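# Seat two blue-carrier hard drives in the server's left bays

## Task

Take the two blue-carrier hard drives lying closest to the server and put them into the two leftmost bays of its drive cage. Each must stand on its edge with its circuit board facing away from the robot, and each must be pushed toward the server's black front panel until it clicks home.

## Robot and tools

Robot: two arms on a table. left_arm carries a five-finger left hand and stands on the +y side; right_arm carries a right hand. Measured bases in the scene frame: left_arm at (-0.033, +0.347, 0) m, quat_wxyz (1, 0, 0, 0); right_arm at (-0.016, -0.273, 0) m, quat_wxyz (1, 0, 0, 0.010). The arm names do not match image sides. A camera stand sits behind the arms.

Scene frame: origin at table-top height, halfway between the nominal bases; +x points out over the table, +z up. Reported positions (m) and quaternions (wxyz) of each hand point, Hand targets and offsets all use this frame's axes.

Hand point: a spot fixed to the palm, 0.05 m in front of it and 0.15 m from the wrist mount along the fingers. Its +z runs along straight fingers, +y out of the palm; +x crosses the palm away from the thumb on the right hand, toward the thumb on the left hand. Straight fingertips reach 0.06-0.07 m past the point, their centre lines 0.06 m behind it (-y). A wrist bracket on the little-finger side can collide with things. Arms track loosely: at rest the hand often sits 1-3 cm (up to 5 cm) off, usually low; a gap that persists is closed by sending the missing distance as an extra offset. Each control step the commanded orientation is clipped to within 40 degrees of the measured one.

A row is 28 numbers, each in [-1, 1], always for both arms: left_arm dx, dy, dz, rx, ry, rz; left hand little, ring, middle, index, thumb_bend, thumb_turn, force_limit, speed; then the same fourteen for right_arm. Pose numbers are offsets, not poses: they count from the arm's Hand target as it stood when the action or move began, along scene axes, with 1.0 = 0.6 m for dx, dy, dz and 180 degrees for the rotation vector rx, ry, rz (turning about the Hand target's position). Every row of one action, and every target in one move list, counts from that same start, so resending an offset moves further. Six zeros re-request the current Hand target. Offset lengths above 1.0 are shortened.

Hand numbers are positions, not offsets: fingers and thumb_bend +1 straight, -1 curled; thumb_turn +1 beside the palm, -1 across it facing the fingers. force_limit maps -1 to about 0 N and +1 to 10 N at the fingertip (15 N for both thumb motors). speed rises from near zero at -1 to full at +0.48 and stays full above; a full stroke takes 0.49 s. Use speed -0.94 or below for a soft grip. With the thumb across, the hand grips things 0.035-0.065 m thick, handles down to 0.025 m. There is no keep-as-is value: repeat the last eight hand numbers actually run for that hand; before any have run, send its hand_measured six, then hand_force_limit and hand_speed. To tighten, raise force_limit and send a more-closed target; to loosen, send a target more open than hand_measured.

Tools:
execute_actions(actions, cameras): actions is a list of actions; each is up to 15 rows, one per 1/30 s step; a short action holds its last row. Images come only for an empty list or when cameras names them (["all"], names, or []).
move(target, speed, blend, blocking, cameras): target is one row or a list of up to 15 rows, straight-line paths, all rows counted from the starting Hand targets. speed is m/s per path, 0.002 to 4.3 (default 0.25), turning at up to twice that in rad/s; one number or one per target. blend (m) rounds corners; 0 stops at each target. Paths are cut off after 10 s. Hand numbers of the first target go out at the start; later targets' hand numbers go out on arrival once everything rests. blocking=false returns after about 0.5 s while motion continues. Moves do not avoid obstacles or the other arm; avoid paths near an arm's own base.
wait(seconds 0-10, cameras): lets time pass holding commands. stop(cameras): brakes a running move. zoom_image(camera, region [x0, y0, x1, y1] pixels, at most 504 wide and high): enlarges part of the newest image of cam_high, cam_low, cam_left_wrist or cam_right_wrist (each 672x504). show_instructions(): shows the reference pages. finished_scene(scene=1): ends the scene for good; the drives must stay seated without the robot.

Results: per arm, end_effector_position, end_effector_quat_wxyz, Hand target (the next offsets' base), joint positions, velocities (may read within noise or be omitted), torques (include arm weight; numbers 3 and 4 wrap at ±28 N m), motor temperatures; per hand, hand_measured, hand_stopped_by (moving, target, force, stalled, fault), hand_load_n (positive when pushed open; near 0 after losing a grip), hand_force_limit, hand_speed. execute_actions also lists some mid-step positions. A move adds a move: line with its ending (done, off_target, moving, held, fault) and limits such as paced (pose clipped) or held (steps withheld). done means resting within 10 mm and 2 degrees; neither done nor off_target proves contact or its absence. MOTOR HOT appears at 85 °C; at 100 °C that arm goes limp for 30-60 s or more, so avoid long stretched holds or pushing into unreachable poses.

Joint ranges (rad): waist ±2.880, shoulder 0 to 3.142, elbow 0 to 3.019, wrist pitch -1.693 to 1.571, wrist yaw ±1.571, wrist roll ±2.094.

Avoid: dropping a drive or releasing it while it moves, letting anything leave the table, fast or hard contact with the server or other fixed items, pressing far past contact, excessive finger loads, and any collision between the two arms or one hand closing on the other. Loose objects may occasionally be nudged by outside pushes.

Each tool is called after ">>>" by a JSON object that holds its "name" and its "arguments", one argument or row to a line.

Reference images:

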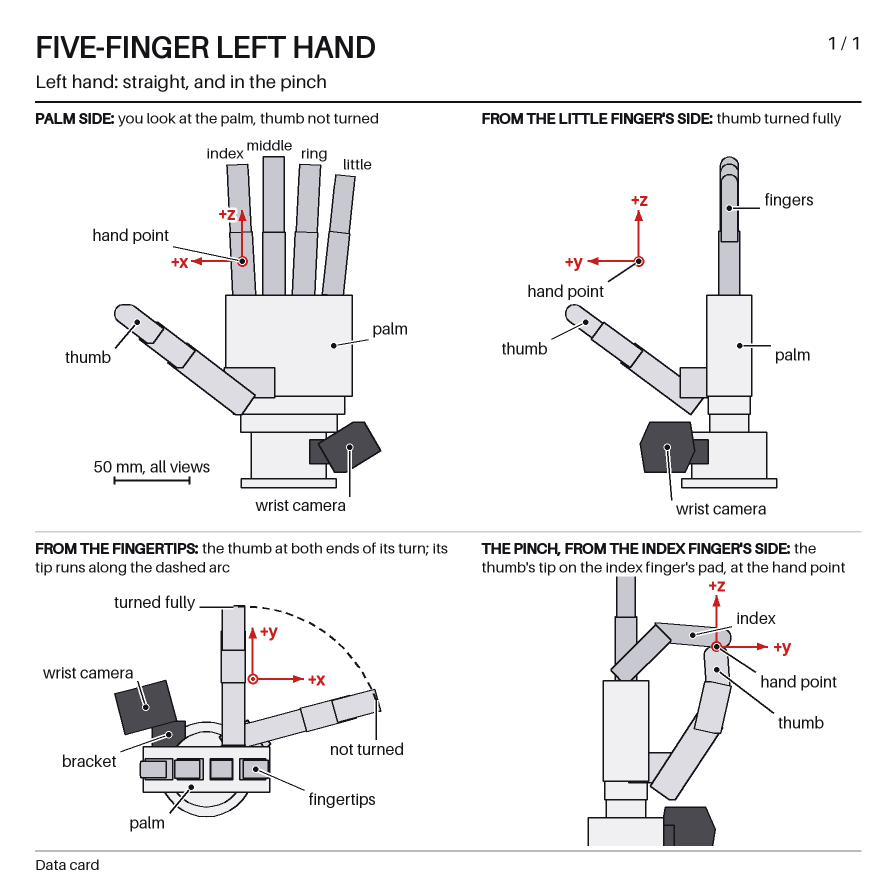

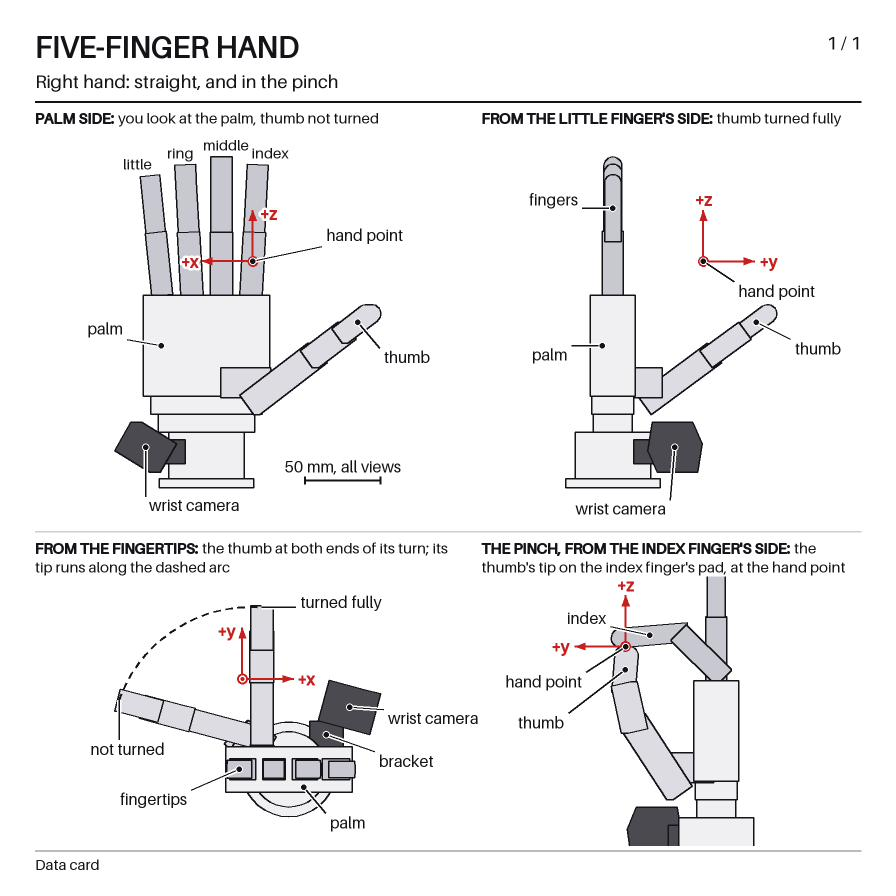

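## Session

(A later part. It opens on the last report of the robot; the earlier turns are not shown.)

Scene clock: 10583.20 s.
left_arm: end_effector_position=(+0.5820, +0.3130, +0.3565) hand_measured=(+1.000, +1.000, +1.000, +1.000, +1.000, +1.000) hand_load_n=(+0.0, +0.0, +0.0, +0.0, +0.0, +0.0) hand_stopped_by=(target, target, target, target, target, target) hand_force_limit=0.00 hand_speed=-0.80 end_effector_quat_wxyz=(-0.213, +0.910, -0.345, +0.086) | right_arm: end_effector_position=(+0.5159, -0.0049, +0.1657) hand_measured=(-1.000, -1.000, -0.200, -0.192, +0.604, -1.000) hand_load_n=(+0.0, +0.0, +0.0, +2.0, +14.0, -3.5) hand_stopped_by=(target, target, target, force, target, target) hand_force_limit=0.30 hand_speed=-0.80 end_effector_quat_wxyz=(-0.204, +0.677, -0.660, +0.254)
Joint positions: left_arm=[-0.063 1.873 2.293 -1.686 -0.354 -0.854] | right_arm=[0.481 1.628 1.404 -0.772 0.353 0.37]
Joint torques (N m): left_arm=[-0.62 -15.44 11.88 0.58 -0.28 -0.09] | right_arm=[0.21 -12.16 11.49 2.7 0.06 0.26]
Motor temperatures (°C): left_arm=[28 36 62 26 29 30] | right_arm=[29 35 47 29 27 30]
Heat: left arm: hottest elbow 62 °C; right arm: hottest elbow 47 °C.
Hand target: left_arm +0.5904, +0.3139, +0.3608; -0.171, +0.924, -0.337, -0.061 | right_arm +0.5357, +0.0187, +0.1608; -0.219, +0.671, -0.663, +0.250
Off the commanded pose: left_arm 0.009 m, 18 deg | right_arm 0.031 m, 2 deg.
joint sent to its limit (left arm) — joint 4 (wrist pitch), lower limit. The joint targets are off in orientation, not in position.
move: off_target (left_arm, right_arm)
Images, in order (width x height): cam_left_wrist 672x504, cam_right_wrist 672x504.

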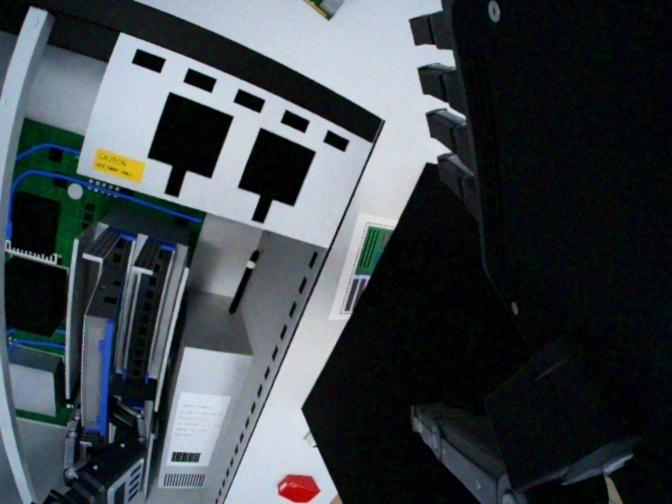

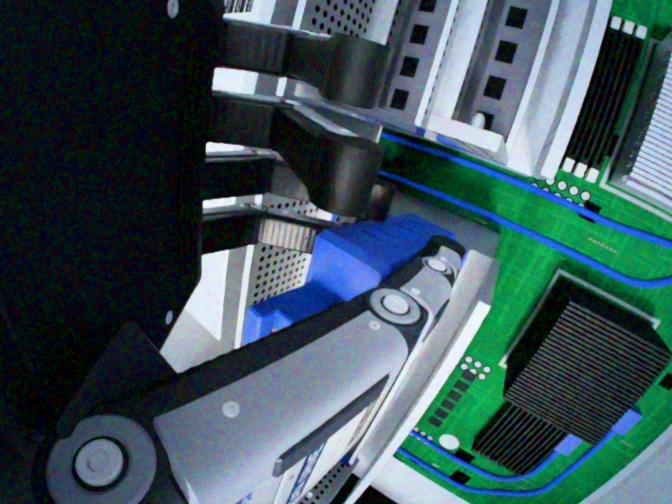

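>>> {"name": "move", "arguments": {
  "target": [
    [0,0,0,0,0,0,1,1,1,1,1,1,0,-0.8,0.0,0.033,0.0,0.0,0.0,0.0,-1,-1,-0.2,-0.7,0.6,-1,0.3,-0.8]
  ],
  "speed": 0.03,
  "cameras": ["cam_left_wrist","cam_right_wrist"]
}}

>>> {"name": "zoom_image", "arguments": {
  "camera": "cam_left_wrist",
  "region": [55, 230, 195, 370]
}}

Scene clock: 10593.07 s.
left_arm: end_effector_position=(+0.5820, +0.3130, +0.3565) hand_measured=(+1.000, +1.000, +1.000, +1.000, +1.000, +1.000) hand_load_n=(+0.0, +0.0, +0.0, +0.0, +0.0, +0.0) hand_stopped_by=(target, target, target, target, target, target) hand_force_limit=0.00 hand_speed=-0.80 end_effector_quat_wxyz=(-0.213, +0.910, -0.345, +0.086) | right_arm: end_effector_position=(+0.5157, -0.0033, +0.1652) hand_measured=(-1.000, -1.000, -0.200, -0.192, +0.604, -1.000) hand_load_n=(+0.0, +0.0, -0.5, +2.0, +14.5, -7.5) hand_stopped_by=(target, target, target, force, target, target) hand_force_limit=0.30 hand_speed=-0.80 end_effector_quat_wxyz=(-0.190, +0.681, -0.657, +0.262)
Joint positions: left_arm=[-0.063 1.873 2.293 -1.686 -0.354 -0.854] | right_arm=[0.493 1.644 1.429 -0.804 0.382 0.368]
Joint torques (N m): left_arm=[-0.67 -15.33 11.86 0.62 -0.27 -0.1] | right_arm=[1.9 -12.22 11.96 3.19 -0.49 0.58]
Motor temperatures (°C): left_arm=[28 36 62 26 29 30] | right_arm=[29 36 47 29 27 30]
Heat: left arm: hottest elbow 62 °C; right arm: hottest elbow 47 °C.
Hand target: left_arm +0.5904, +0.3139, +0.3608; -0.171, +0.924, -0.337, -0.061 | right_arm +0.5356, +0.0386, +0.1609; -0.219, +0.671, -0.663, +0.250
Off the commanded pose: left_arm 0.009 m, 18 deg | right_arm 0.047 m, 4 deg.
joint sent to its limit (left arm) — joint 4 (wrist pitch), lower limit. The joint targets are off in orientation, not in position.
move: off_target (left_arm, right_arm)
Images, in order (width x height): cam_left_wrist 672x504, cam_right_wrist 672x504.

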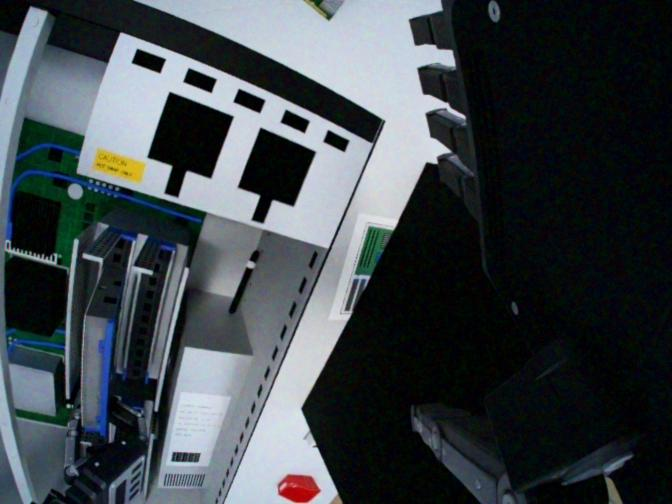

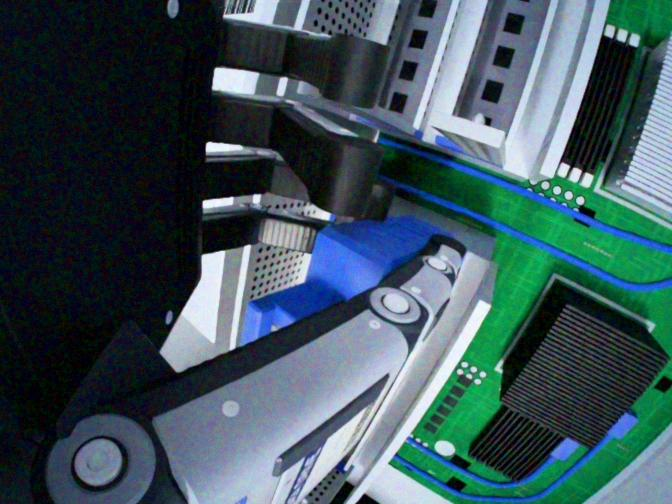

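Scaled by 3.600 from the camera's 672x504 image, which has a finer 960x720 frame.

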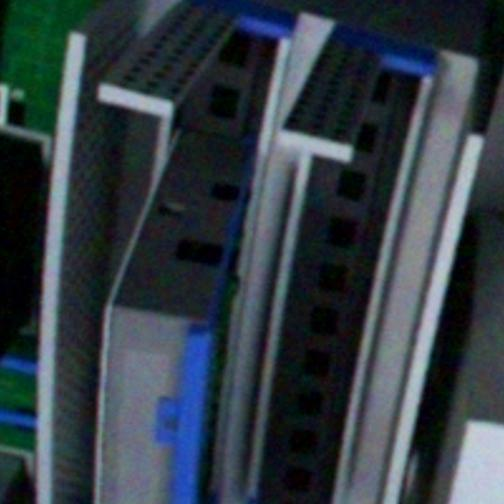

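>>> {"name": "move", "arguments": {
  "target": [
    [0,0,0,0,0,0,1,1,1,1,1,1,0,-0.8,-0.02,0.0167,0.0,0.0,0.0,0.0,-1,-1,-0.2,-0.7,0.6,-1,0.3,-0.8]
  ],
  "speed": 0.03,
  "cameras": ["cam_left_wrist"]
}}

>>> {"name": "zoom_image", "arguments": {
  "camera": "cam_left_wrist",
  "region": [55, 230, 195, 370]
}}

Scene clock: 10693.07 s.
left_arm: end_effector_position=(+0.5820, +0.3130, +0.3565) hand_measured=(+1.000, +1.000, +1.000, +1.000, +1.000, +1.000) hand_load_n=(+0.0, +0.0, +0.0, +0.0, +0.0, +0.0) hand_stopped_by=(target, target, target, target, target, target) hand_force_limit=0.00 hand_speed=-0.80 end_effector_quat_wxyz=(-0.213, +0.910, -0.345, +0.086) | right_arm: end_effector_position=(+0.5152, -0.0027, +0.1655) hand_measured=(-1.000, -1.000, -0.200, -0.192, +0.604, -1.000) hand_load_n=(+0.0, +0.0, +1.5, +3.5, +13.0, -7.0) hand_stopped_by=(target, target, target, force, target, target) hand_force_limit=0.30 hand_speed=-0.80 end_effector_quat_wxyz=(-0.186, +0.680, -0.655, +0.271)
Joint positions: left_arm=[-0.063 1.873 2.293 -1.686 -0.354 -0.854] | right_arm=[0.503 1.645 1.429 -0.804 0.405 0.368]
Joint torques (N m): left_arm=[-0.67 -15.33 11.88 0.58 -0.28 -0.1] | right_arm=[3.37 -13.1 10.97 2.84 -0.88 0.84]
Motor temperatures (°C): left_arm=[28 36 62 26 29 30] | right_arm=[29 34 56 29 28 30]
Heat: left arm: hottest elbow 62 °C; right arm: hottest elbow 56 °C.
Hand target: left_arm +0.5904, +0.3139, +0.3608; -0.171, +0.924, -0.337, -0.061 | right_arm +0.5237, +0.0485, +0.1608; -0.219, +0.671, -0.663, +0.250
Off the commanded pose: left_arm 0.009 m, 18 deg | right_arm 0.052 m, 5 deg.
joint sent to its limit (left arm) — joint 4 (wrist pitch), lower limit. The joint targets are off in orientation, not in position.
move: off_target (left_arm, right_arm)
Images, in order (width x height): cam_left_wrist 672x504.

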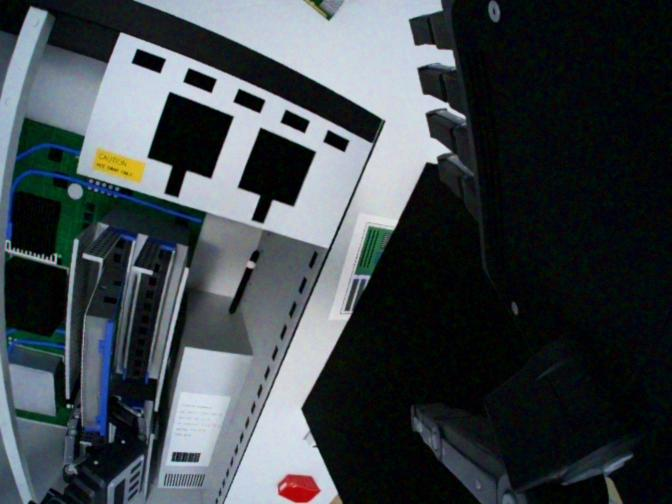

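Scaled by 3.600 from the camera's 672x504 image, which has a finer 960x720 frame.

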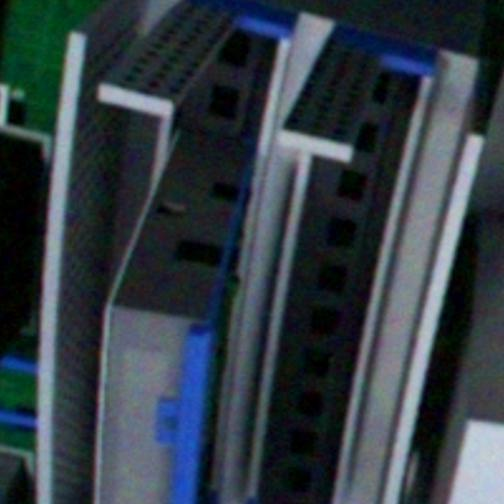

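>>> {"name": "move", "arguments": {
  "target": [
    [0,0,0,0,0,0,1,1,1,1,1,1,0,-0.8,-0.01,-0.085,0.01,0.0,0.0,0.0,-1,-1,-0.2,-0.7,0.6,-1,0.3,-0.8]
  ],
  "speed": 0.05,
  "cameras": []
}}

>>> {"name": "move", "arguments": {
  "target": [
    [0,0,0,0,0,0,1,1,1,1,1,1,0,-0.8,0.0,0.0,0.0,0.0,0.0,0.0,-1,-1,0.3,0.3,0.6,-1,0.3,-0.5]
  ],
  "speed": 0.05,
  "cameras": ["cam_left_wrist"]
}}

Scene clock: 10702.90 s.
left_arm: end_effector_position=(+0.5820, +0.3130, +0.3565) hand_measured=(+1.000, +1.000, +1.000, +1.000, +1.000, +1.000) hand_load_n=(+0.0, +0.0, +0.0, +0.0, +0.0, +0.0) hand_stopped_by=(target, target, target, target, target, target) hand_force_limit=0.00 hand_speed=-0.80 end_effector_quat_wxyz=(-0.213, +0.910, -0.345, +0.086) | right_arm: end_effector_position=(+0.5145, -0.0049, +0.1659) hand_measured=(-1.000, -1.000, -0.200, -0.192, +0.604, -1.000) hand_load_n=(+0.0, +0.0, +0.0, +9.0, +10.5, -1.0) hand_stopped_by=(target, target, target, force, target, target) hand_force_limit=0.30 hand_speed=-0.80 end_effector_quat_wxyz=(-0.209, +0.678, -0.658, +0.253)
Joint positions: left_arm=[-0.063 1.873 2.293 -1.686 -0.354 -0.854] | right_arm=[0.48 1.62 1.393 -0.761 0.347 0.367]
Joint torques (N m): left_arm=[-0.73 -15.27 11.88 0.57 -0.27 -0.09] | right_arm=[-1.44 -17.14 7.45 2.43 -0.11 0.11]
Motor temperatures (°C): left_arm=[28 36 62 26 29 30] | right_arm=[29 34 55 29 28 30]
Heat: left arm: hottest elbow 62 °C; right arm: hottest elbow 55 °C.
Hand target: left_arm +0.5904, +0.3139, +0.3608; -0.171, +0.924, -0.337, -0.061 | right_arm +0.5177, -0.0024, +0.1670; -0.219, +0.671, -0.663, +0.250
Off the commanded pose: left_arm 0.009 m, 18 deg | right_arm 0.004 m, 2 deg.
joint sent to its limit (left arm) — joint 4 (wrist pitch), lower limit. The joint targets are off in orientation, not in position.
move: off_target (left_arm)
No camera images: "cameras" was empty.

Scene clock: 10703.53 s.
left_arm: end_effector_position=(+0.5820, +0.3130, +0.3565) hand_measured=(+1.000, +1.000, +1.000, +1.000, +1.000, +1.000) hand_load_n=(+0.0, +0.0, +0.0, +0.0, +0.0, +0.0) hand_stopped_by=(target, target, target, target, target, target) hand_force_limit=0.00 hand_speed=-0.80 end_effector_quat_wxyz=(-0.213, +0.910, -0.345, +0.086) | right_arm: end_effector_position=(+0.5129, -0.0046, +0.1643) hand_measured=(-1.000, -1.000, +0.300, +0.300, +0.600, -1.000) hand_load_n=(+0.0, +0.0, +0.0, +0.0, +1.0, +0.0) hand_stopped_by=(target, target, target, target, target, target) hand_force_limit=0.30 hand_speed=-0.50 end_effector_quat_wxyz=(-0.209, +0.679, -0.658, +0.250)
Joint positions: left_arm=[-0.063 1.873 2.293 -1.686 -0.354 -0.854] | right_arm=[0.48 1.619 1.388 -0.759 0.342 0.367]
Joint torques (N m): left_arm=[-0.62 -15.38 11.86 0.61 -0.27 -0.08] | right_arm=[-1.49 -16.91 7.8 2.36 0.11 0.11]
Motor temperatures (°C): left_arm=[28 36 62 26 29 30] | right_arm=[29 34 55 29 28 30]
Heat: left arm: hottest elbow 62 °C; right arm: hottest elbow 55 °C.
Hand target: left_arm +0.5904, +0.3139, +0.3608; -0.171, +0.924, -0.337, -0.061 | right_arm +0.5177, -0.0024, +0.1669; -0.219, +0.671, -0.663, +0.250
Off the commanded pose: left_arm 0.009 m, 18 deg | right_arm 0.006 m, 2 deg.
joint sent to its limit (left arm) — joint 4 (wrist pitch), lower limit. The joint targets are off in orientation, not in position.
move: off_target (left_arm)
Images, in order (width x height): cam_left_wrist 672x504.

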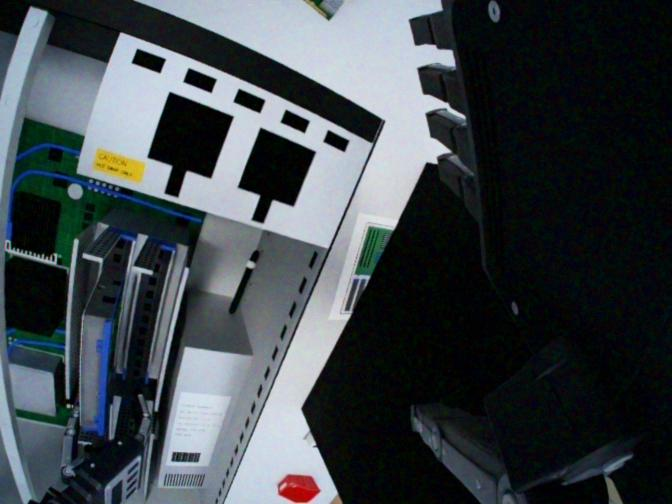

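>>> {"name": "move", "arguments": {
  "target": [
    [0,0,0,0,0,0,1,1,1,1,1,1,0,-0.8,-0.003,0.0,0.13,0.0,0.0,0.0,-1,-1,0.3,0.3,0.8,-1,0.3,-0.5],
    [0,0,0,0,0,0,1,1,1,1,1,1,0,-0.8,0.0,-0.11,0.18,0.0,0.0,0.0,-1,-1,0.3,0.3,1.0,-1,0.3,-0.5]
  ],
  "speed": 0.1,
  "cameras": ["cam_right_wrist","cam_high","cam_left_wrist"]
}}

>>> {"name": "zoom_image", "arguments": {
  "camera": "cam_high",
  "region": [290, 190, 430, 290]
}}

>>> {"name": "zoom_image", "arguments": {
  "camera": "cam_right_wrist",
  "region": [380, 140, 560, 320]
}}

Scene clock: 10720.87 s.
left_arm: end_effector_position=(+0.5820, +0.3130, +0.3565) hand_measured=(+1.000, +1.000, +1.000, +1.000, +1.000, +1.000) hand_load_n=(+0.0, +0.0, +0.0, -0.5, +0.0, +0.0) hand_stopped_by=(target, target, target, target, target, target) hand_force_limit=0.00 hand_speed=-0.80 end_effector_quat_wxyz=(-0.213, +0.910, -0.345, +0.086) | right_arm: end_effector_position=(+0.5121, -0.0672, +0.2533) hand_measured=(-1.000, -1.000, +0.300, +0.300, +1.000, -1.000) hand_load_n=(+0.0, +0.0, +0.0, +0.0, +0.0, +0.0) hand_stopped_by=(target, target, target, target, target, target) hand_force_limit=0.30 hand_speed=-0.50 end_effector_quat_wxyz=(-0.205, +0.674, -0.667, +0.243)
Joint positions: left_arm=[-0.063 1.873 2.293 -1.686 -0.354 -0.854] | right_arm=[0.366 1.523 1.512 -0.966 0.274 0.292]
Joint torques (N m): left_arm=[-0.67 -15.33 11.85 0.55 -0.27 -0.09] | right_arm=[-1.73 -16.5 10.43 1.26 0.09 -0.19]
Motor temperatures (°C): left_arm=[28 36 62 26 29 30] | right_arm=[29 35 51 29 28 30]
Heat: left arm: hottest elbow 62 °C; right arm: hottest elbow 51 °C.
Hand target: left_arm +0.5904, +0.3139, +0.3608; -0.171, +0.924, -0.337, -0.061 | right_arm +0.5177, -0.0684, +0.2749; -0.219, +0.671, -0.663, +0.250
Off the commanded pose: left_arm 0.009 m, 18 deg | right_arm 0.022 m, 2 deg.
joint sent to its limit (left arm) — joint 4 (wrist pitch), lower limit. The joint targets are off in orientation, not in position.
move: off_target (left_arm, right_arm); target 2's new numbers were sent with right_arm's hand 0.022 m and 2 deg from that target
Images, in order (width x height): cam_high 672x504, cam_left_wrist 672x504, cam_right_wrist 672x504.

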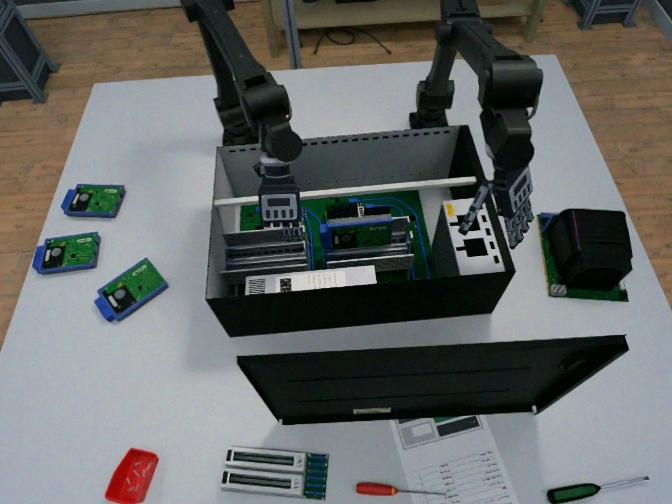

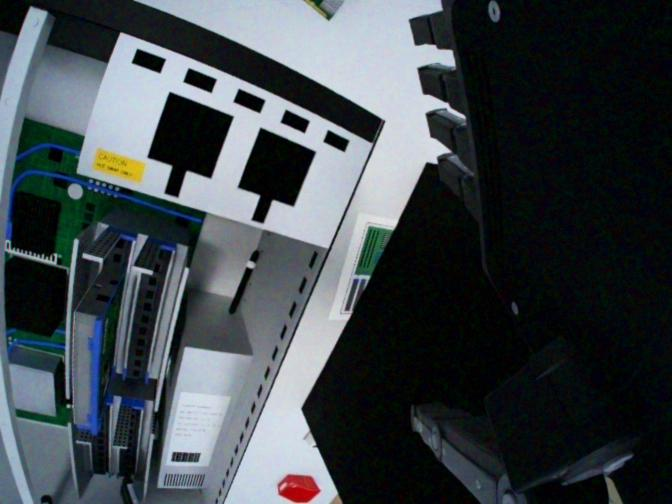

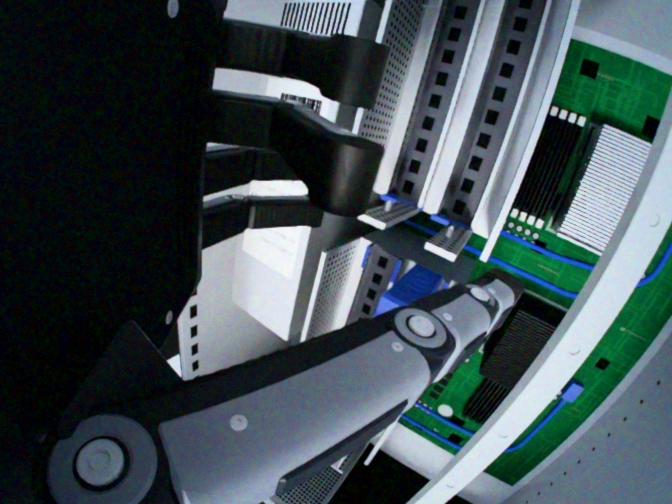

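Scaled by 3.600 from the camera's 672x504 image, which has a finer 960x720 frame.

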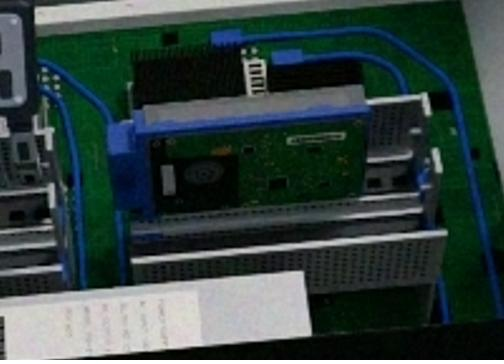

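Scaled by 2.800 from the camera's 672x504 image, which has a finer 960x720 frame.

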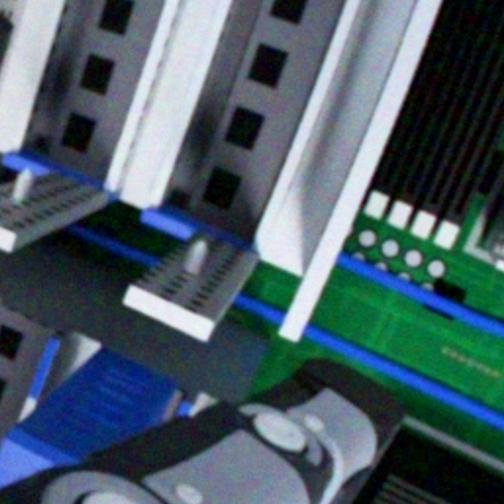

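>>> {"name": "move", "arguments": {
  "target": [
    [0,0,0,0,0,0,1,1,1,1,1,1,0,-0.8,0.0,0.0,0.0,0.0,0.0,0.0,-1,-1,0.3,0.3,1.0,1,0.3,-0.2]
  ],
  "speed": 0.1,
  "cameras": ["cam_right_wrist"]
}}

>>> {"name": "zoom_image", "arguments": {
  "camera": "cam_right_wrist",
  "region": [330, 200, 530, 400]
}}

Scene clock: 10751.90 s.
left_arm: end_effector_position=(+0.5820, +0.3130, +0.3565) hand_measured=(+1.000, +1.000, +1.000, +1.000, +1.000, +1.000) hand_load_n=(+0.0, -0.5, +0.0, +0.0, +0.0, +0.0) hand_stopped_by=(target, target, target, target, target, target) hand_force_limit=0.00 hand_speed=-0.80 end_effector_quat_wxyz=(-0.213, +0.910, -0.345, +0.086) | right_arm: end_effector_position=(+0.5121, -0.0673, +0.2533) hand_measured=(-1.000, -1.000, +0.300, +0.300, +1.000, +1.000) hand_load_n=(+0.0, +0.0, +0.0, +0.0, +0.0, +0.0) hand_stopped_by=(target, target, target, target, target, target) hand_force_limit=0.30 hand_speed=-0.20 end_effector_quat_wxyz=(-0.205, +0.674, -0.667, +0.243)
Joint positions: left_arm=[-0.063 1.873 2.293 -1.686 -0.354 -0.854] | right_arm=[0.366 1.523 1.512 -0.966 0.274 0.291]
Joint torques (N m): left_arm=[-0.5 -15.33 11.86 0.58 -0.27 -0.09] | right_arm=[-1.79 -16.56 10.43 1.26 0.08 -0.18]
Motor temperatures (°C): left_arm=[28 36 62 26 29 30] | right_arm=[29 35 50 29 28 30]
Heat: left arm: hottest elbow 62 °C; right arm: hottest elbow 50 °C.
Hand target: left_arm +0.5904, +0.3139, +0.3608; -0.171, +0.924, -0.337, -0.061 | right_arm +0.5177, -0.0684, +0.2749; -0.219, +0.671, -0.663, +0.250
Off the commanded pose: left_arm 0.009 m, 18 deg | right_arm 0.022 m, 2 deg.
joint sent to its limit (left arm) — joint 4 (wrist pitch), lower limit. The joint targets are off in orientation, not in position.
move: off_target (left_arm, right_arm)
Images, in order (width x height): cam_right_wrist 672x504.

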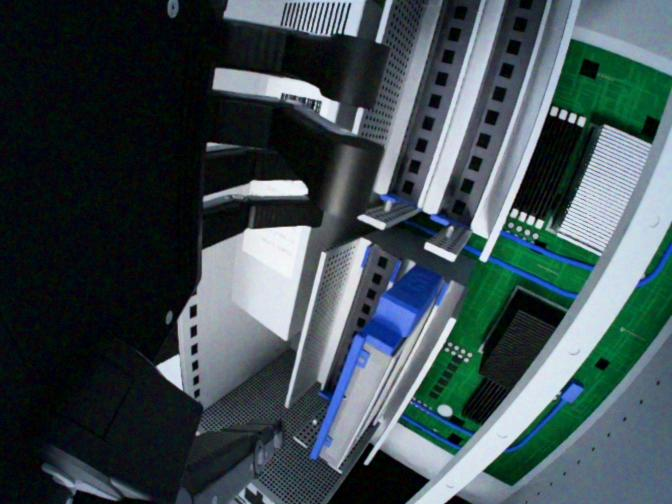

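Scaled by 2.520 from the camera's 672x504 image, which has a finer 960x720 frame.

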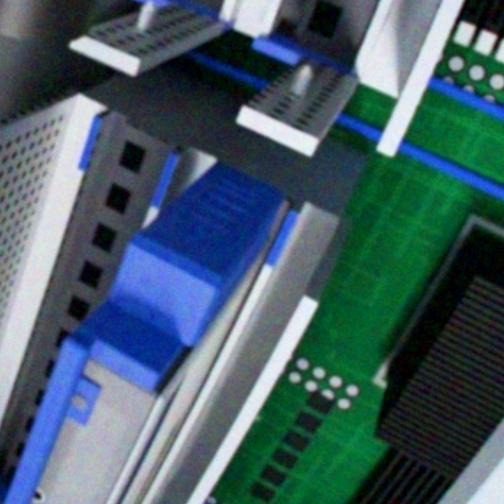

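>>> {"name": "zoom_image", "arguments": {
  "camera": "cam_right_wrist",
  "region": [270, 360, 400, 490]
}}

>>> {"name": "zoom_image", "arguments": {
  "camera": "cam_right_wrist",
  "region": [300, 280, 460, 440]
}}

>>> {"name": "zoom_image", "arguments": {
  "camera": "cam_right_wrist",
  "region": [340, 180, 480, 320]
}}

Scaled by 3.877 from the camera's 672x504 image, which has a finer 960x720 frame.

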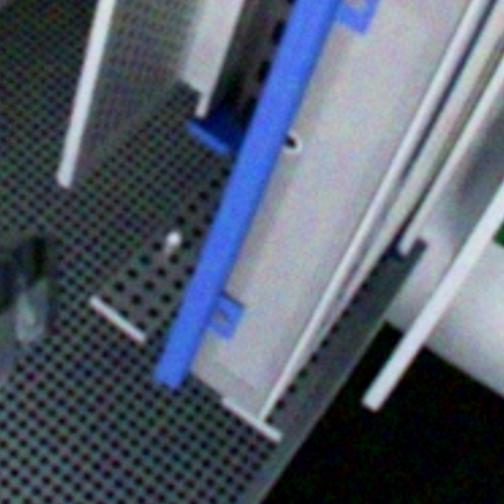

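Scaled by 3.150 from the camera's 672x504 image, which has a finer 960x720 frame.

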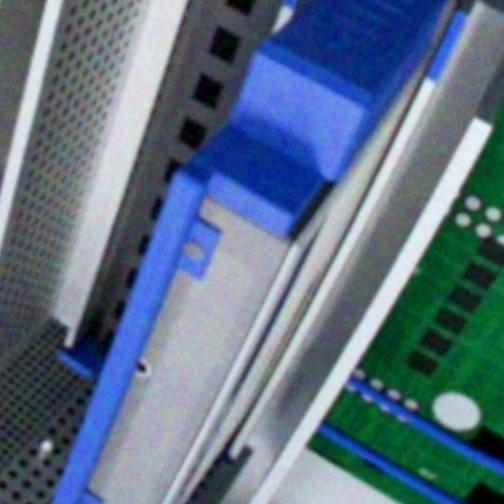

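Scaled by 3.600 from the camera's 672x504 image, which has a finer 960x720 frame.

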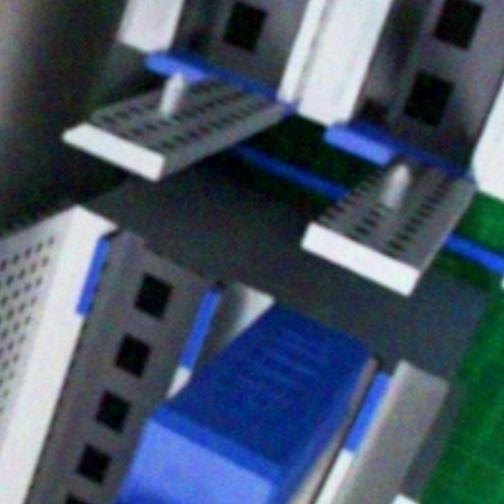

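>>> {"name": "execute_actions", "arguments": {
  "actions": [],
  "cameras": ["cam_left_wrist"]
}}

>>> {"name": "zoom_image", "arguments": {
  "camera": "cam_left_wrist",
  "region": [60, 240, 180, 360]
}}

>>> {"name": "zoom_image", "arguments": {
  "camera": "cam_left_wrist",
  "region": [60, 340, 180, 460]
}}

Scene clock: 10924.73 s.
left_arm: end_effector_position=(+0.5820, +0.3130, +0.3565) hand_measured=(+1.000, +1.000, +1.000, +1.000, +1.000, +1.000) hand_load_n=(+0.5, +0.0, +0.0, +0.0, -0.5, +0.0) hand_stopped_by=(target, target, target, target, target, target) hand_force_limit=0.00 hand_speed=-0.80 end_effector_quat_wxyz=(-0.213, +0.910, -0.345, +0.086) | right_arm: end_effector_position=(+0.5121, -0.0673, +0.2533) hand_measured=(-1.000, -1.000, +0.300, +0.300, +1.000, +1.000) hand_load_n=(+0.0, +0.0, +0.0, +0.0, +0.0, +0.0) hand_stopped_by=(target, target, target, target, target, target) hand_force_limit=0.30 hand_speed=-0.20 end_effector_quat_wxyz=(-0.205, +0.674, -0.667, +0.243)
Joint positions: left_arm=[-0.063 1.873 2.293 -1.686 -0.354 -0.854] | right_arm=[0.366 1.523 1.512 -0.966 0.274 0.291]
Joint velocities: within noise
Joint torques (N m): left_arm=[-0.56 -15.33 11.86 0.59 -0.28 -0.1] | right_arm=[-1.73 -16.56 10.43 1.28 0.08 -0.18]
Motor temperatures (°C): left_arm=[28 36 62 26 29 30] | right_arm=[29 36 49 29 27 30]
Heat: left arm: hottest elbow 62 °C; right arm: hottest elbow 49 °C.
Hand target: left_arm +0.5904, +0.3139, +0.3608; -0.171, +0.924, -0.337, -0.061 | right_arm +0.5177, -0.0684, +0.2749; -0.219, +0.671, -0.663, +0.250
Off the commanded pose: left_arm 0.009 m, 18 deg | right_arm 0.022 m, 2 deg.
Images, in order (width x height): cam_left_wrist 672x504.

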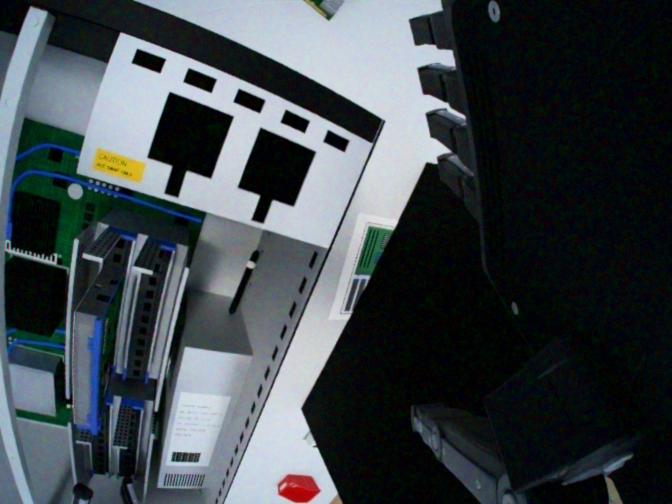

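Scaled by 4.200 from the camera's 672x504 image, which has a finer 960x720 frame.

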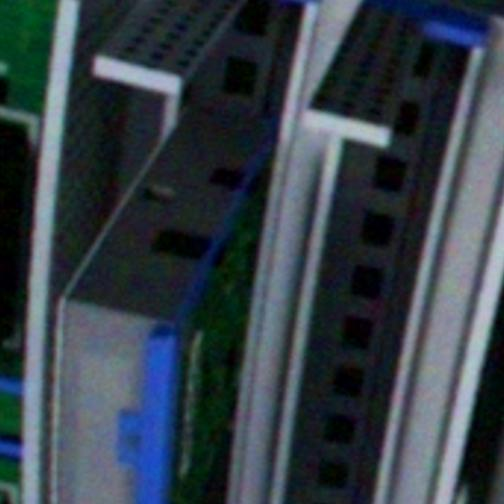

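Scaled by 4.200 from the camera's 672x504 image, which has a finer 960x720 frame.

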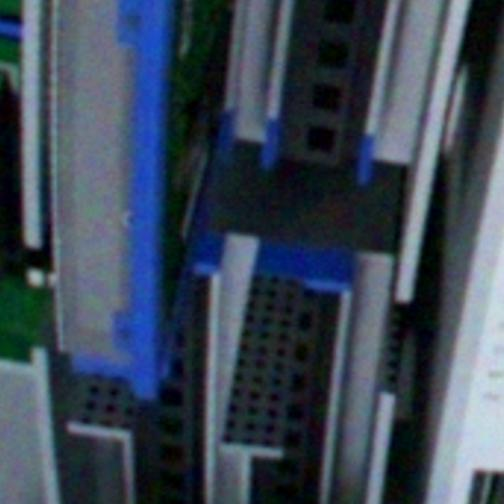

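>>> {"name": "move", "arguments": {
  "target": [
    [0,0,0,0,0,0,1,1,1,1,1,1,0,-0.8,-0.03,0.02,0.0,0.0,0.0,0.0,-1,-1,-1,0.3,0.8,-1,0.0,-0.2],
    [0,0,0,0,0,0,1,1,1,1,1,1,0,-0.8,-0.03,0.02,0.0,0.0,0.0,0.0,-1,-1,-1,-0.3,0.1,-1,-0.5,-0.7]
  ],
  "speed": 0.08,
  "cameras": ["cam_right_wrist"]
}}

Scene clock: 10956.23 s.
left_arm: end_effector_position=(+0.5820, +0.3130, +0.3565) hand_measured=(+1.000, +1.000, +1.000, +1.000, +1.000, +1.000) hand_load_n=(+0.0, -0.5, +0.0, +0.0, +0.0, +0.0) hand_stopped_by=(target, target, target, target, target, target) hand_force_limit=0.00 hand_speed=-0.80 end_effector_quat_wxyz=(-0.213, +0.910, -0.345, +0.086) | right_arm: end_effector_position=(+0.5030, -0.0588, +0.2682) hand_measured=(-1.000, -1.000, -1.000, -0.300, +0.518, -1.000) hand_load_n=(+0.0, +0.0, -0.5, +0.0, +3.5, +1.0) hand_stopped_by=(target, target, target, target, force, target) hand_force_limit=-0.50 hand_speed=-0.70 end_effector_quat_wxyz=(-0.214, +0.674, -0.661, +0.250)
Joint positions: left_arm=[-0.063 1.873 2.293 -1.686 -0.354 -0.854] | right_arm=[0.391 1.495 1.512 -0.974 0.29 0.299]
Joint torques (N m): left_arm=[-0.62 -15.44 11.86 0.59 -0.27 -0.09] | right_arm=[-0.67 -15.97 8.2 1.31 0.28 0.08]
Motor temperatures (°C): left_arm=[28 36 63 26 29 30] | right_arm=[29 36 49 29 27 30]
Heat: left arm: hottest elbow 63 °C; right arm: hottest elbow 49 °C.
Hand target: left_arm +0.5904, +0.3139, +0.3608; -0.171, +0.924, -0.337, -0.061 | right_arm +0.4998, -0.0565, +0.2749; -0.219, +0.671, -0.663, +0.250
Off the commanded pose: left_arm 0.009 m, 18 deg | right_arm 0.008 m, 1 deg.
joint sent to its limit (left arm) — joint 4 (wrist pitch), lower limit. The joint targets are off in orientation, not in position.
move: off_target (left_arm)
Images, in order (width x height): cam_right_wrist 672x504.

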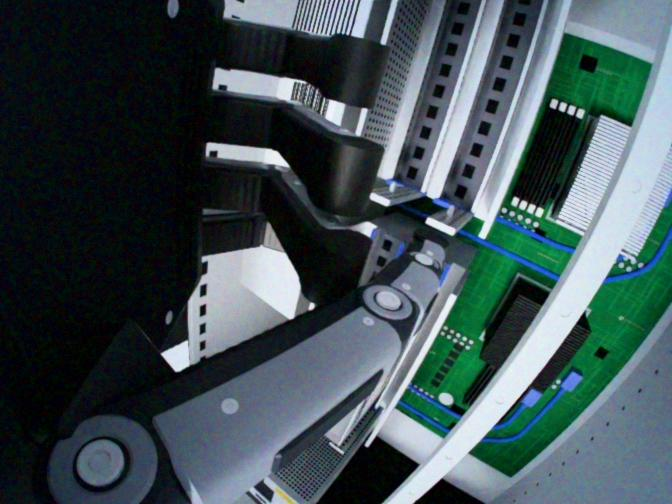

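>>> {"name": "move", "arguments": {
  "target": [
    [0,0,0,0,0,0,1,1,1,1,1,1,0,-0.8,0.0233,0.0925,-0.02,0.0,0.0,0.0,-1,-1,0.3,0.3,1.0,-1,0.0,-0.2],
    [0,0,0,0,0,0,1,1,1,1,1,1,0,-0.8,0.0233,0.0925,-0.11,0.0,0.0,0.0,-1,-1,0.3,0.3,1.0,-1,0.0,-0.2],
    [0,0,0,0,0,0,1,1,1,1,1,1,0,-0.8,0.0233,0.0925,-0.19,0.0,0.0,0.0,-1,-1,0.3,0.3,1.0,-1,0.0,-0.2]
  ],
  "speed": [0.1, 0.08, 0.05],
  "cameras": ["cam_right_wrist","cam_high"]
}}

>>> {"name": "zoom_image", "arguments": {
  "camera": "cam_high",
  "region": [250, 170, 390, 290]
}}

Scene clock: 10992.30 s.
left_arm: end_effector_position=(+0.5820, +0.3130, +0.3565) hand_measured=(+1.000, +1.000, +1.000, +1.000, +1.000, +1.000) hand_load_n=(+0.0, +0.0, +0.0, +0.0, +0.0, +0.0) hand_stopped_by=(target, target, target, target, target, target) hand_force_limit=0.00 hand_speed=-0.80 end_effector_quat_wxyz=(-0.213, +0.910, -0.345, +0.086) | right_arm: end_effector_position=(+0.5103, -0.0061, +0.1696) hand_measured=(-1.000, -1.000, +0.300, +0.300, +1.000, -1.000) hand_load_n=(+0.0, +0.0, +0.0, +0.0, +0.0, +0.0) hand_stopped_by=(target, target, target, target, target, target) hand_force_limit=0.00 hand_speed=-0.20 end_effector_quat_wxyz=(-0.219, +0.673, -0.660, +0.252)
Joint positions: left_arm=[-0.063 1.873 2.293 -1.686 -0.354 -0.854] | right_arm=[0.479 1.595 1.366 -0.74 0.34 0.374]
Joint torques (N m): left_arm=[-0.62 -15.33 11.86 0.61 -0.28 -0.1] | right_arm=[-0.79 -14.86 7.88 2.22 0.31 0.08]
Motor temperatures (°C): left_arm=[28 36 63 26 29 30] | right_arm=[29 35 47 29 28 30]
Heat: left arm: hottest elbow 63 °C; right arm: hottest elbow 47 °C.
Hand target: left_arm +0.5904, +0.3139, +0.3608; -0.171, +0.924, -0.337, -0.061 | right_arm +0.5137, -0.0010, +0.1608; -0.219, +0.671, -0.663, +0.250
Off the commanded pose: left_arm 0.009 m, 18 deg | right_arm 0.011 m, 0 deg.
joint sent to its limit (left arm) — joint 4 (wrist pitch), lower limit. The joint targets are off in orientation, not in position.
move: off_target (left_arm, right_arm)
Images, in order (width x height): cam_high 672x504, cam_right_wrist 672x504.

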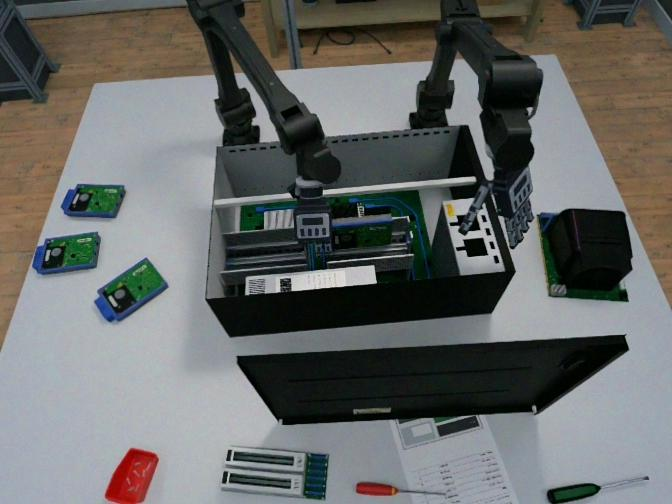

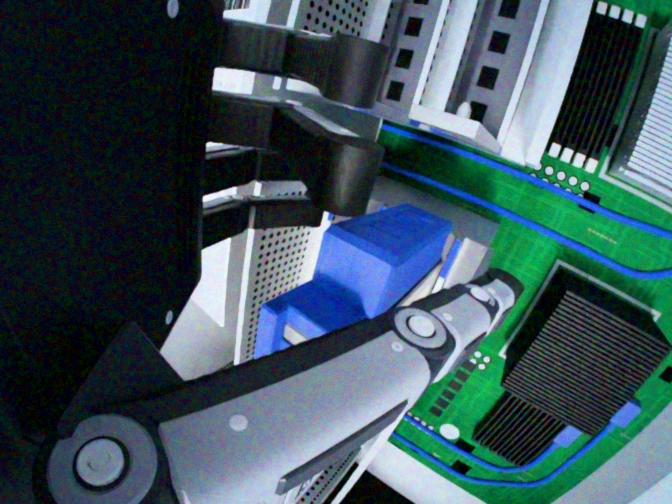

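Scaled by 3.600 from the camera's 672x504 image, which has a finer 960x720 frame.

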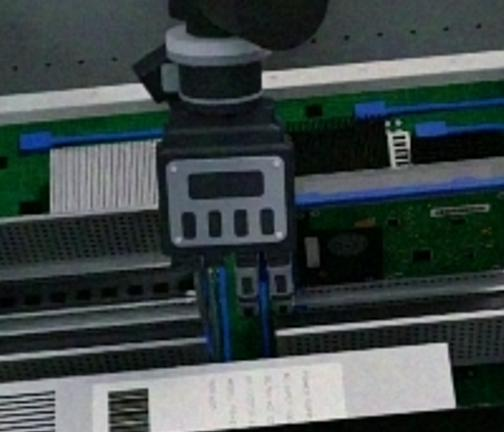

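>>> {"name": "move", "arguments": {
  "target": [
    [0,0,0,0,0,0,1,1,1,1,1,1,0,-0.8,0.0,0.0,0.0,0.0,0.0,0.0,-1,-1,0.3,0.3,0.6,-1,-0.2,-0.6],
    [0,0,0,0,0,0,1,1,1,1,1,1,0,-0.8,0.0,0.0,0.0,0.0,0.0,0.0,-1,-1,-0.2,-0.6,0.6,-1,-0.2,-0.8]
  ],
  "speed": 0.04,
  "cameras": ["cam_right_wrist","cam_left_wrist"]
}}

>>> {"name": "zoom_image", "arguments": {
  "camera": "cam_left_wrist",
  "region": [60, 240, 180, 360]
}}

Scene clock: 11019.37 s.
left_arm: end_effector_position=(+0.5820, +0.3130, +0.3565) hand_measured=(+1.000, +1.000, +1.000, +1.000, +1.000, +1.000) hand_load_n=(+0.0, +0.0, +0.0, +0.0, +0.0, +0.0) hand_stopped_by=(target, target, target, target, target, target) hand_force_limit=0.00 hand_speed=-0.80 end_effector_quat_wxyz=(-0.213, +0.910, -0.345, +0.086) | right_arm: end_effector_position=(+0.5104, -0.0060, +0.1690) hand_measured=(-1.000, -1.000, -0.122, -0.176, +0.602, -1.000) hand_load_n=(+0.0, +0.0, +0.0, +9.5, +8.0, -0.5) hand_stopped_by=(target, target, force, force, target, target) hand_force_limit=-0.20 hand_speed=-0.80 end_effector_quat_wxyz=(-0.219, +0.672, -0.661, +0.252)
Joint positions: left_arm=[-0.063 1.873 2.293 -1.686 -0.354 -0.854] | right_arm=[0.48 1.596 1.366 -0.739 0.342 0.376]
Joint torques (N m): left_arm=[-0.67 -15.33 11.85 0.59 -0.27 -0.09] | right_arm=[-0.85 -14.92 7.9 2.18 0.25 0.06]
Motor temperatures (°C): left_arm=[28 36 63 26 29 30] | right_arm=[29 36 47 29 28 30]
Heat: left arm: hottest elbow 63 °C; right arm: hottest elbow 47 °C.
Hand target: left_arm +0.5904, +0.3139, +0.3608; -0.171, +0.924, -0.337, -0.061 | right_arm +0.5137, -0.0009, +0.1608; -0.219, +0.671, -0.663, +0.250
Off the commanded pose: left_arm 0.009 m, 18 deg | right_arm 0.010 m, 0 deg.
joint sent to its limit (left arm) — joint 4 (wrist pitch), lower limit. The joint targets are off in orientation, not in position.
move: off_target (left_arm); target 2's new numbers were sent with right_arm's hand 0.011 m and 0 deg from that target
Images, in order (width x height): cam_left_wrist 672x504, cam_right_wrist 672x504.

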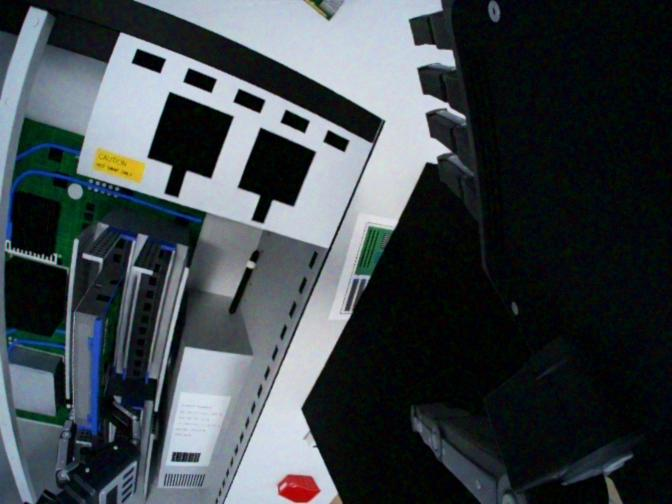

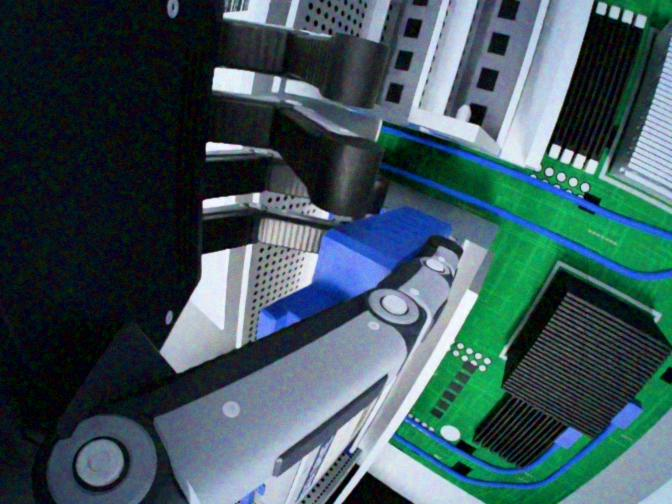

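Scaled by 4.200 from the camera's 672x504 image, which has a finer 960x720 frame.

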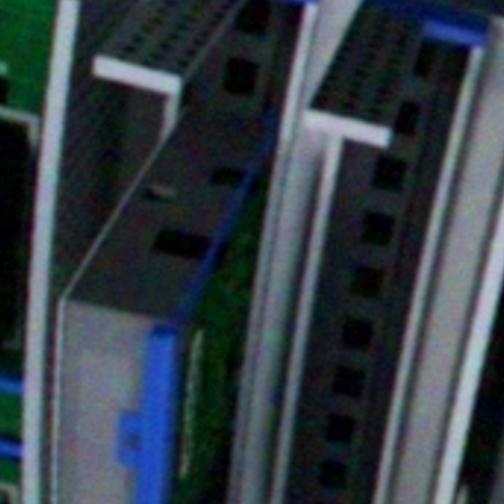

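>>> {"name": "move", "arguments": {
  "target": [
    [0,0,0,0,0,0,1,1,1,1,1,1,0,-0.8,-0.001,0.033,0.0,0.0,0.0,0.0,-1,-1,-0.2,-0.6,0.6,-1,-0.2,-0.8]
  ],
  "speed": 0.04,
  "cameras": ["cam_left_wrist"]
}}

>>> {"name": "zoom_image", "arguments": {
  "camera": "cam_left_wrist",
  "region": [60, 240, 180, 360]
}}

Scene clock: 11032.30 s.
left_arm: end_effector_position=(+0.5820, +0.3130, +0.3565) hand_measured=(+1.000, +1.000, +1.000, +1.000, +1.000, +1.000) hand_load_n=(+0.0, -0.5, +0.0, +0.0, +0.0, +0.0) hand_stopped_by=(target, target, target, target, target, target) hand_force_limit=0.00 hand_speed=-0.80 end_effector_quat_wxyz=(-0.213, +0.910, -0.345, +0.086) | right_arm: end_effector_position=(+0.5085, -0.0007, +0.1679) hand_measured=(-1.000, -1.000, -0.122, -0.176, +0.602, -1.000) hand_load_n=(+0.0, +0.0, +0.0, +7.0, +7.5, -2.5) hand_stopped_by=(target, target, force, force, target, target) hand_force_limit=-0.20 hand_speed=-0.80 end_effector_quat_wxyz=(-0.217, +0.669, -0.662, +0.260)
Joint positions: left_arm=[-0.063 1.873 2.293 -1.686 -0.354 -0.854] | right_arm=[0.497 1.599 1.366 -0.739 0.368 0.392]
Joint torques (N m): left_arm=[-0.62 -15.38 11.86 0.57 -0.27 -0.1] | right_arm=[0.67 -13.16 10.09 1.43 -0.05 0.22]
Motor temperatures (°C): left_arm=[28 36 63 26 29 30] | right_arm=[29 36 46 29 28 30]
Heat: left arm: hottest elbow 63 °C; right arm: hottest elbow 46 °C.
Hand target: left_arm +0.5904, +0.3139, +0.3608; -0.171, +0.924, -0.337, -0.061 | right_arm +0.5130, +0.0189, +0.1607; -0.219, +0.671, -0.663, +0.250
Off the commanded pose: left_arm 0.009 m, 18 deg | right_arm 0.021 m, 1 deg.
joint sent to its limit (left arm) — joint 4 (wrist pitch), lower limit. The joint targets are off in orientation, not in position.
move: off_target (left_arm, right_arm)
Images, in order (width x height): cam_left_wrist 672x504.

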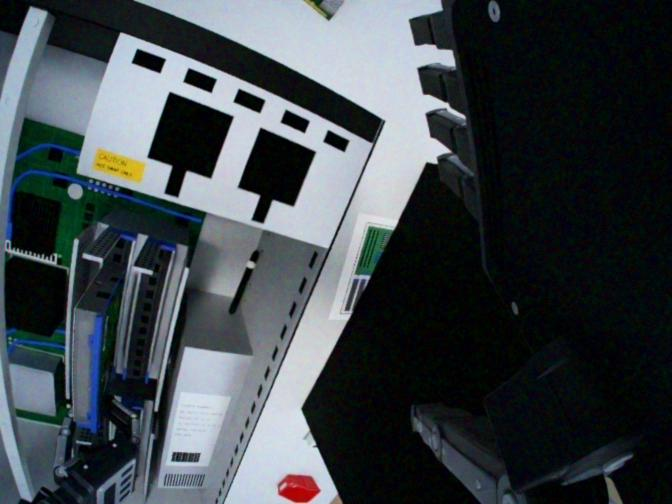

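Scaled by 4.200 from the camera's 672x504 image, which has a finer 960x720 frame.

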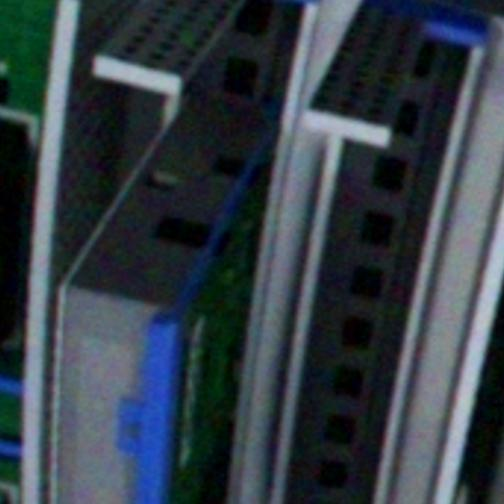

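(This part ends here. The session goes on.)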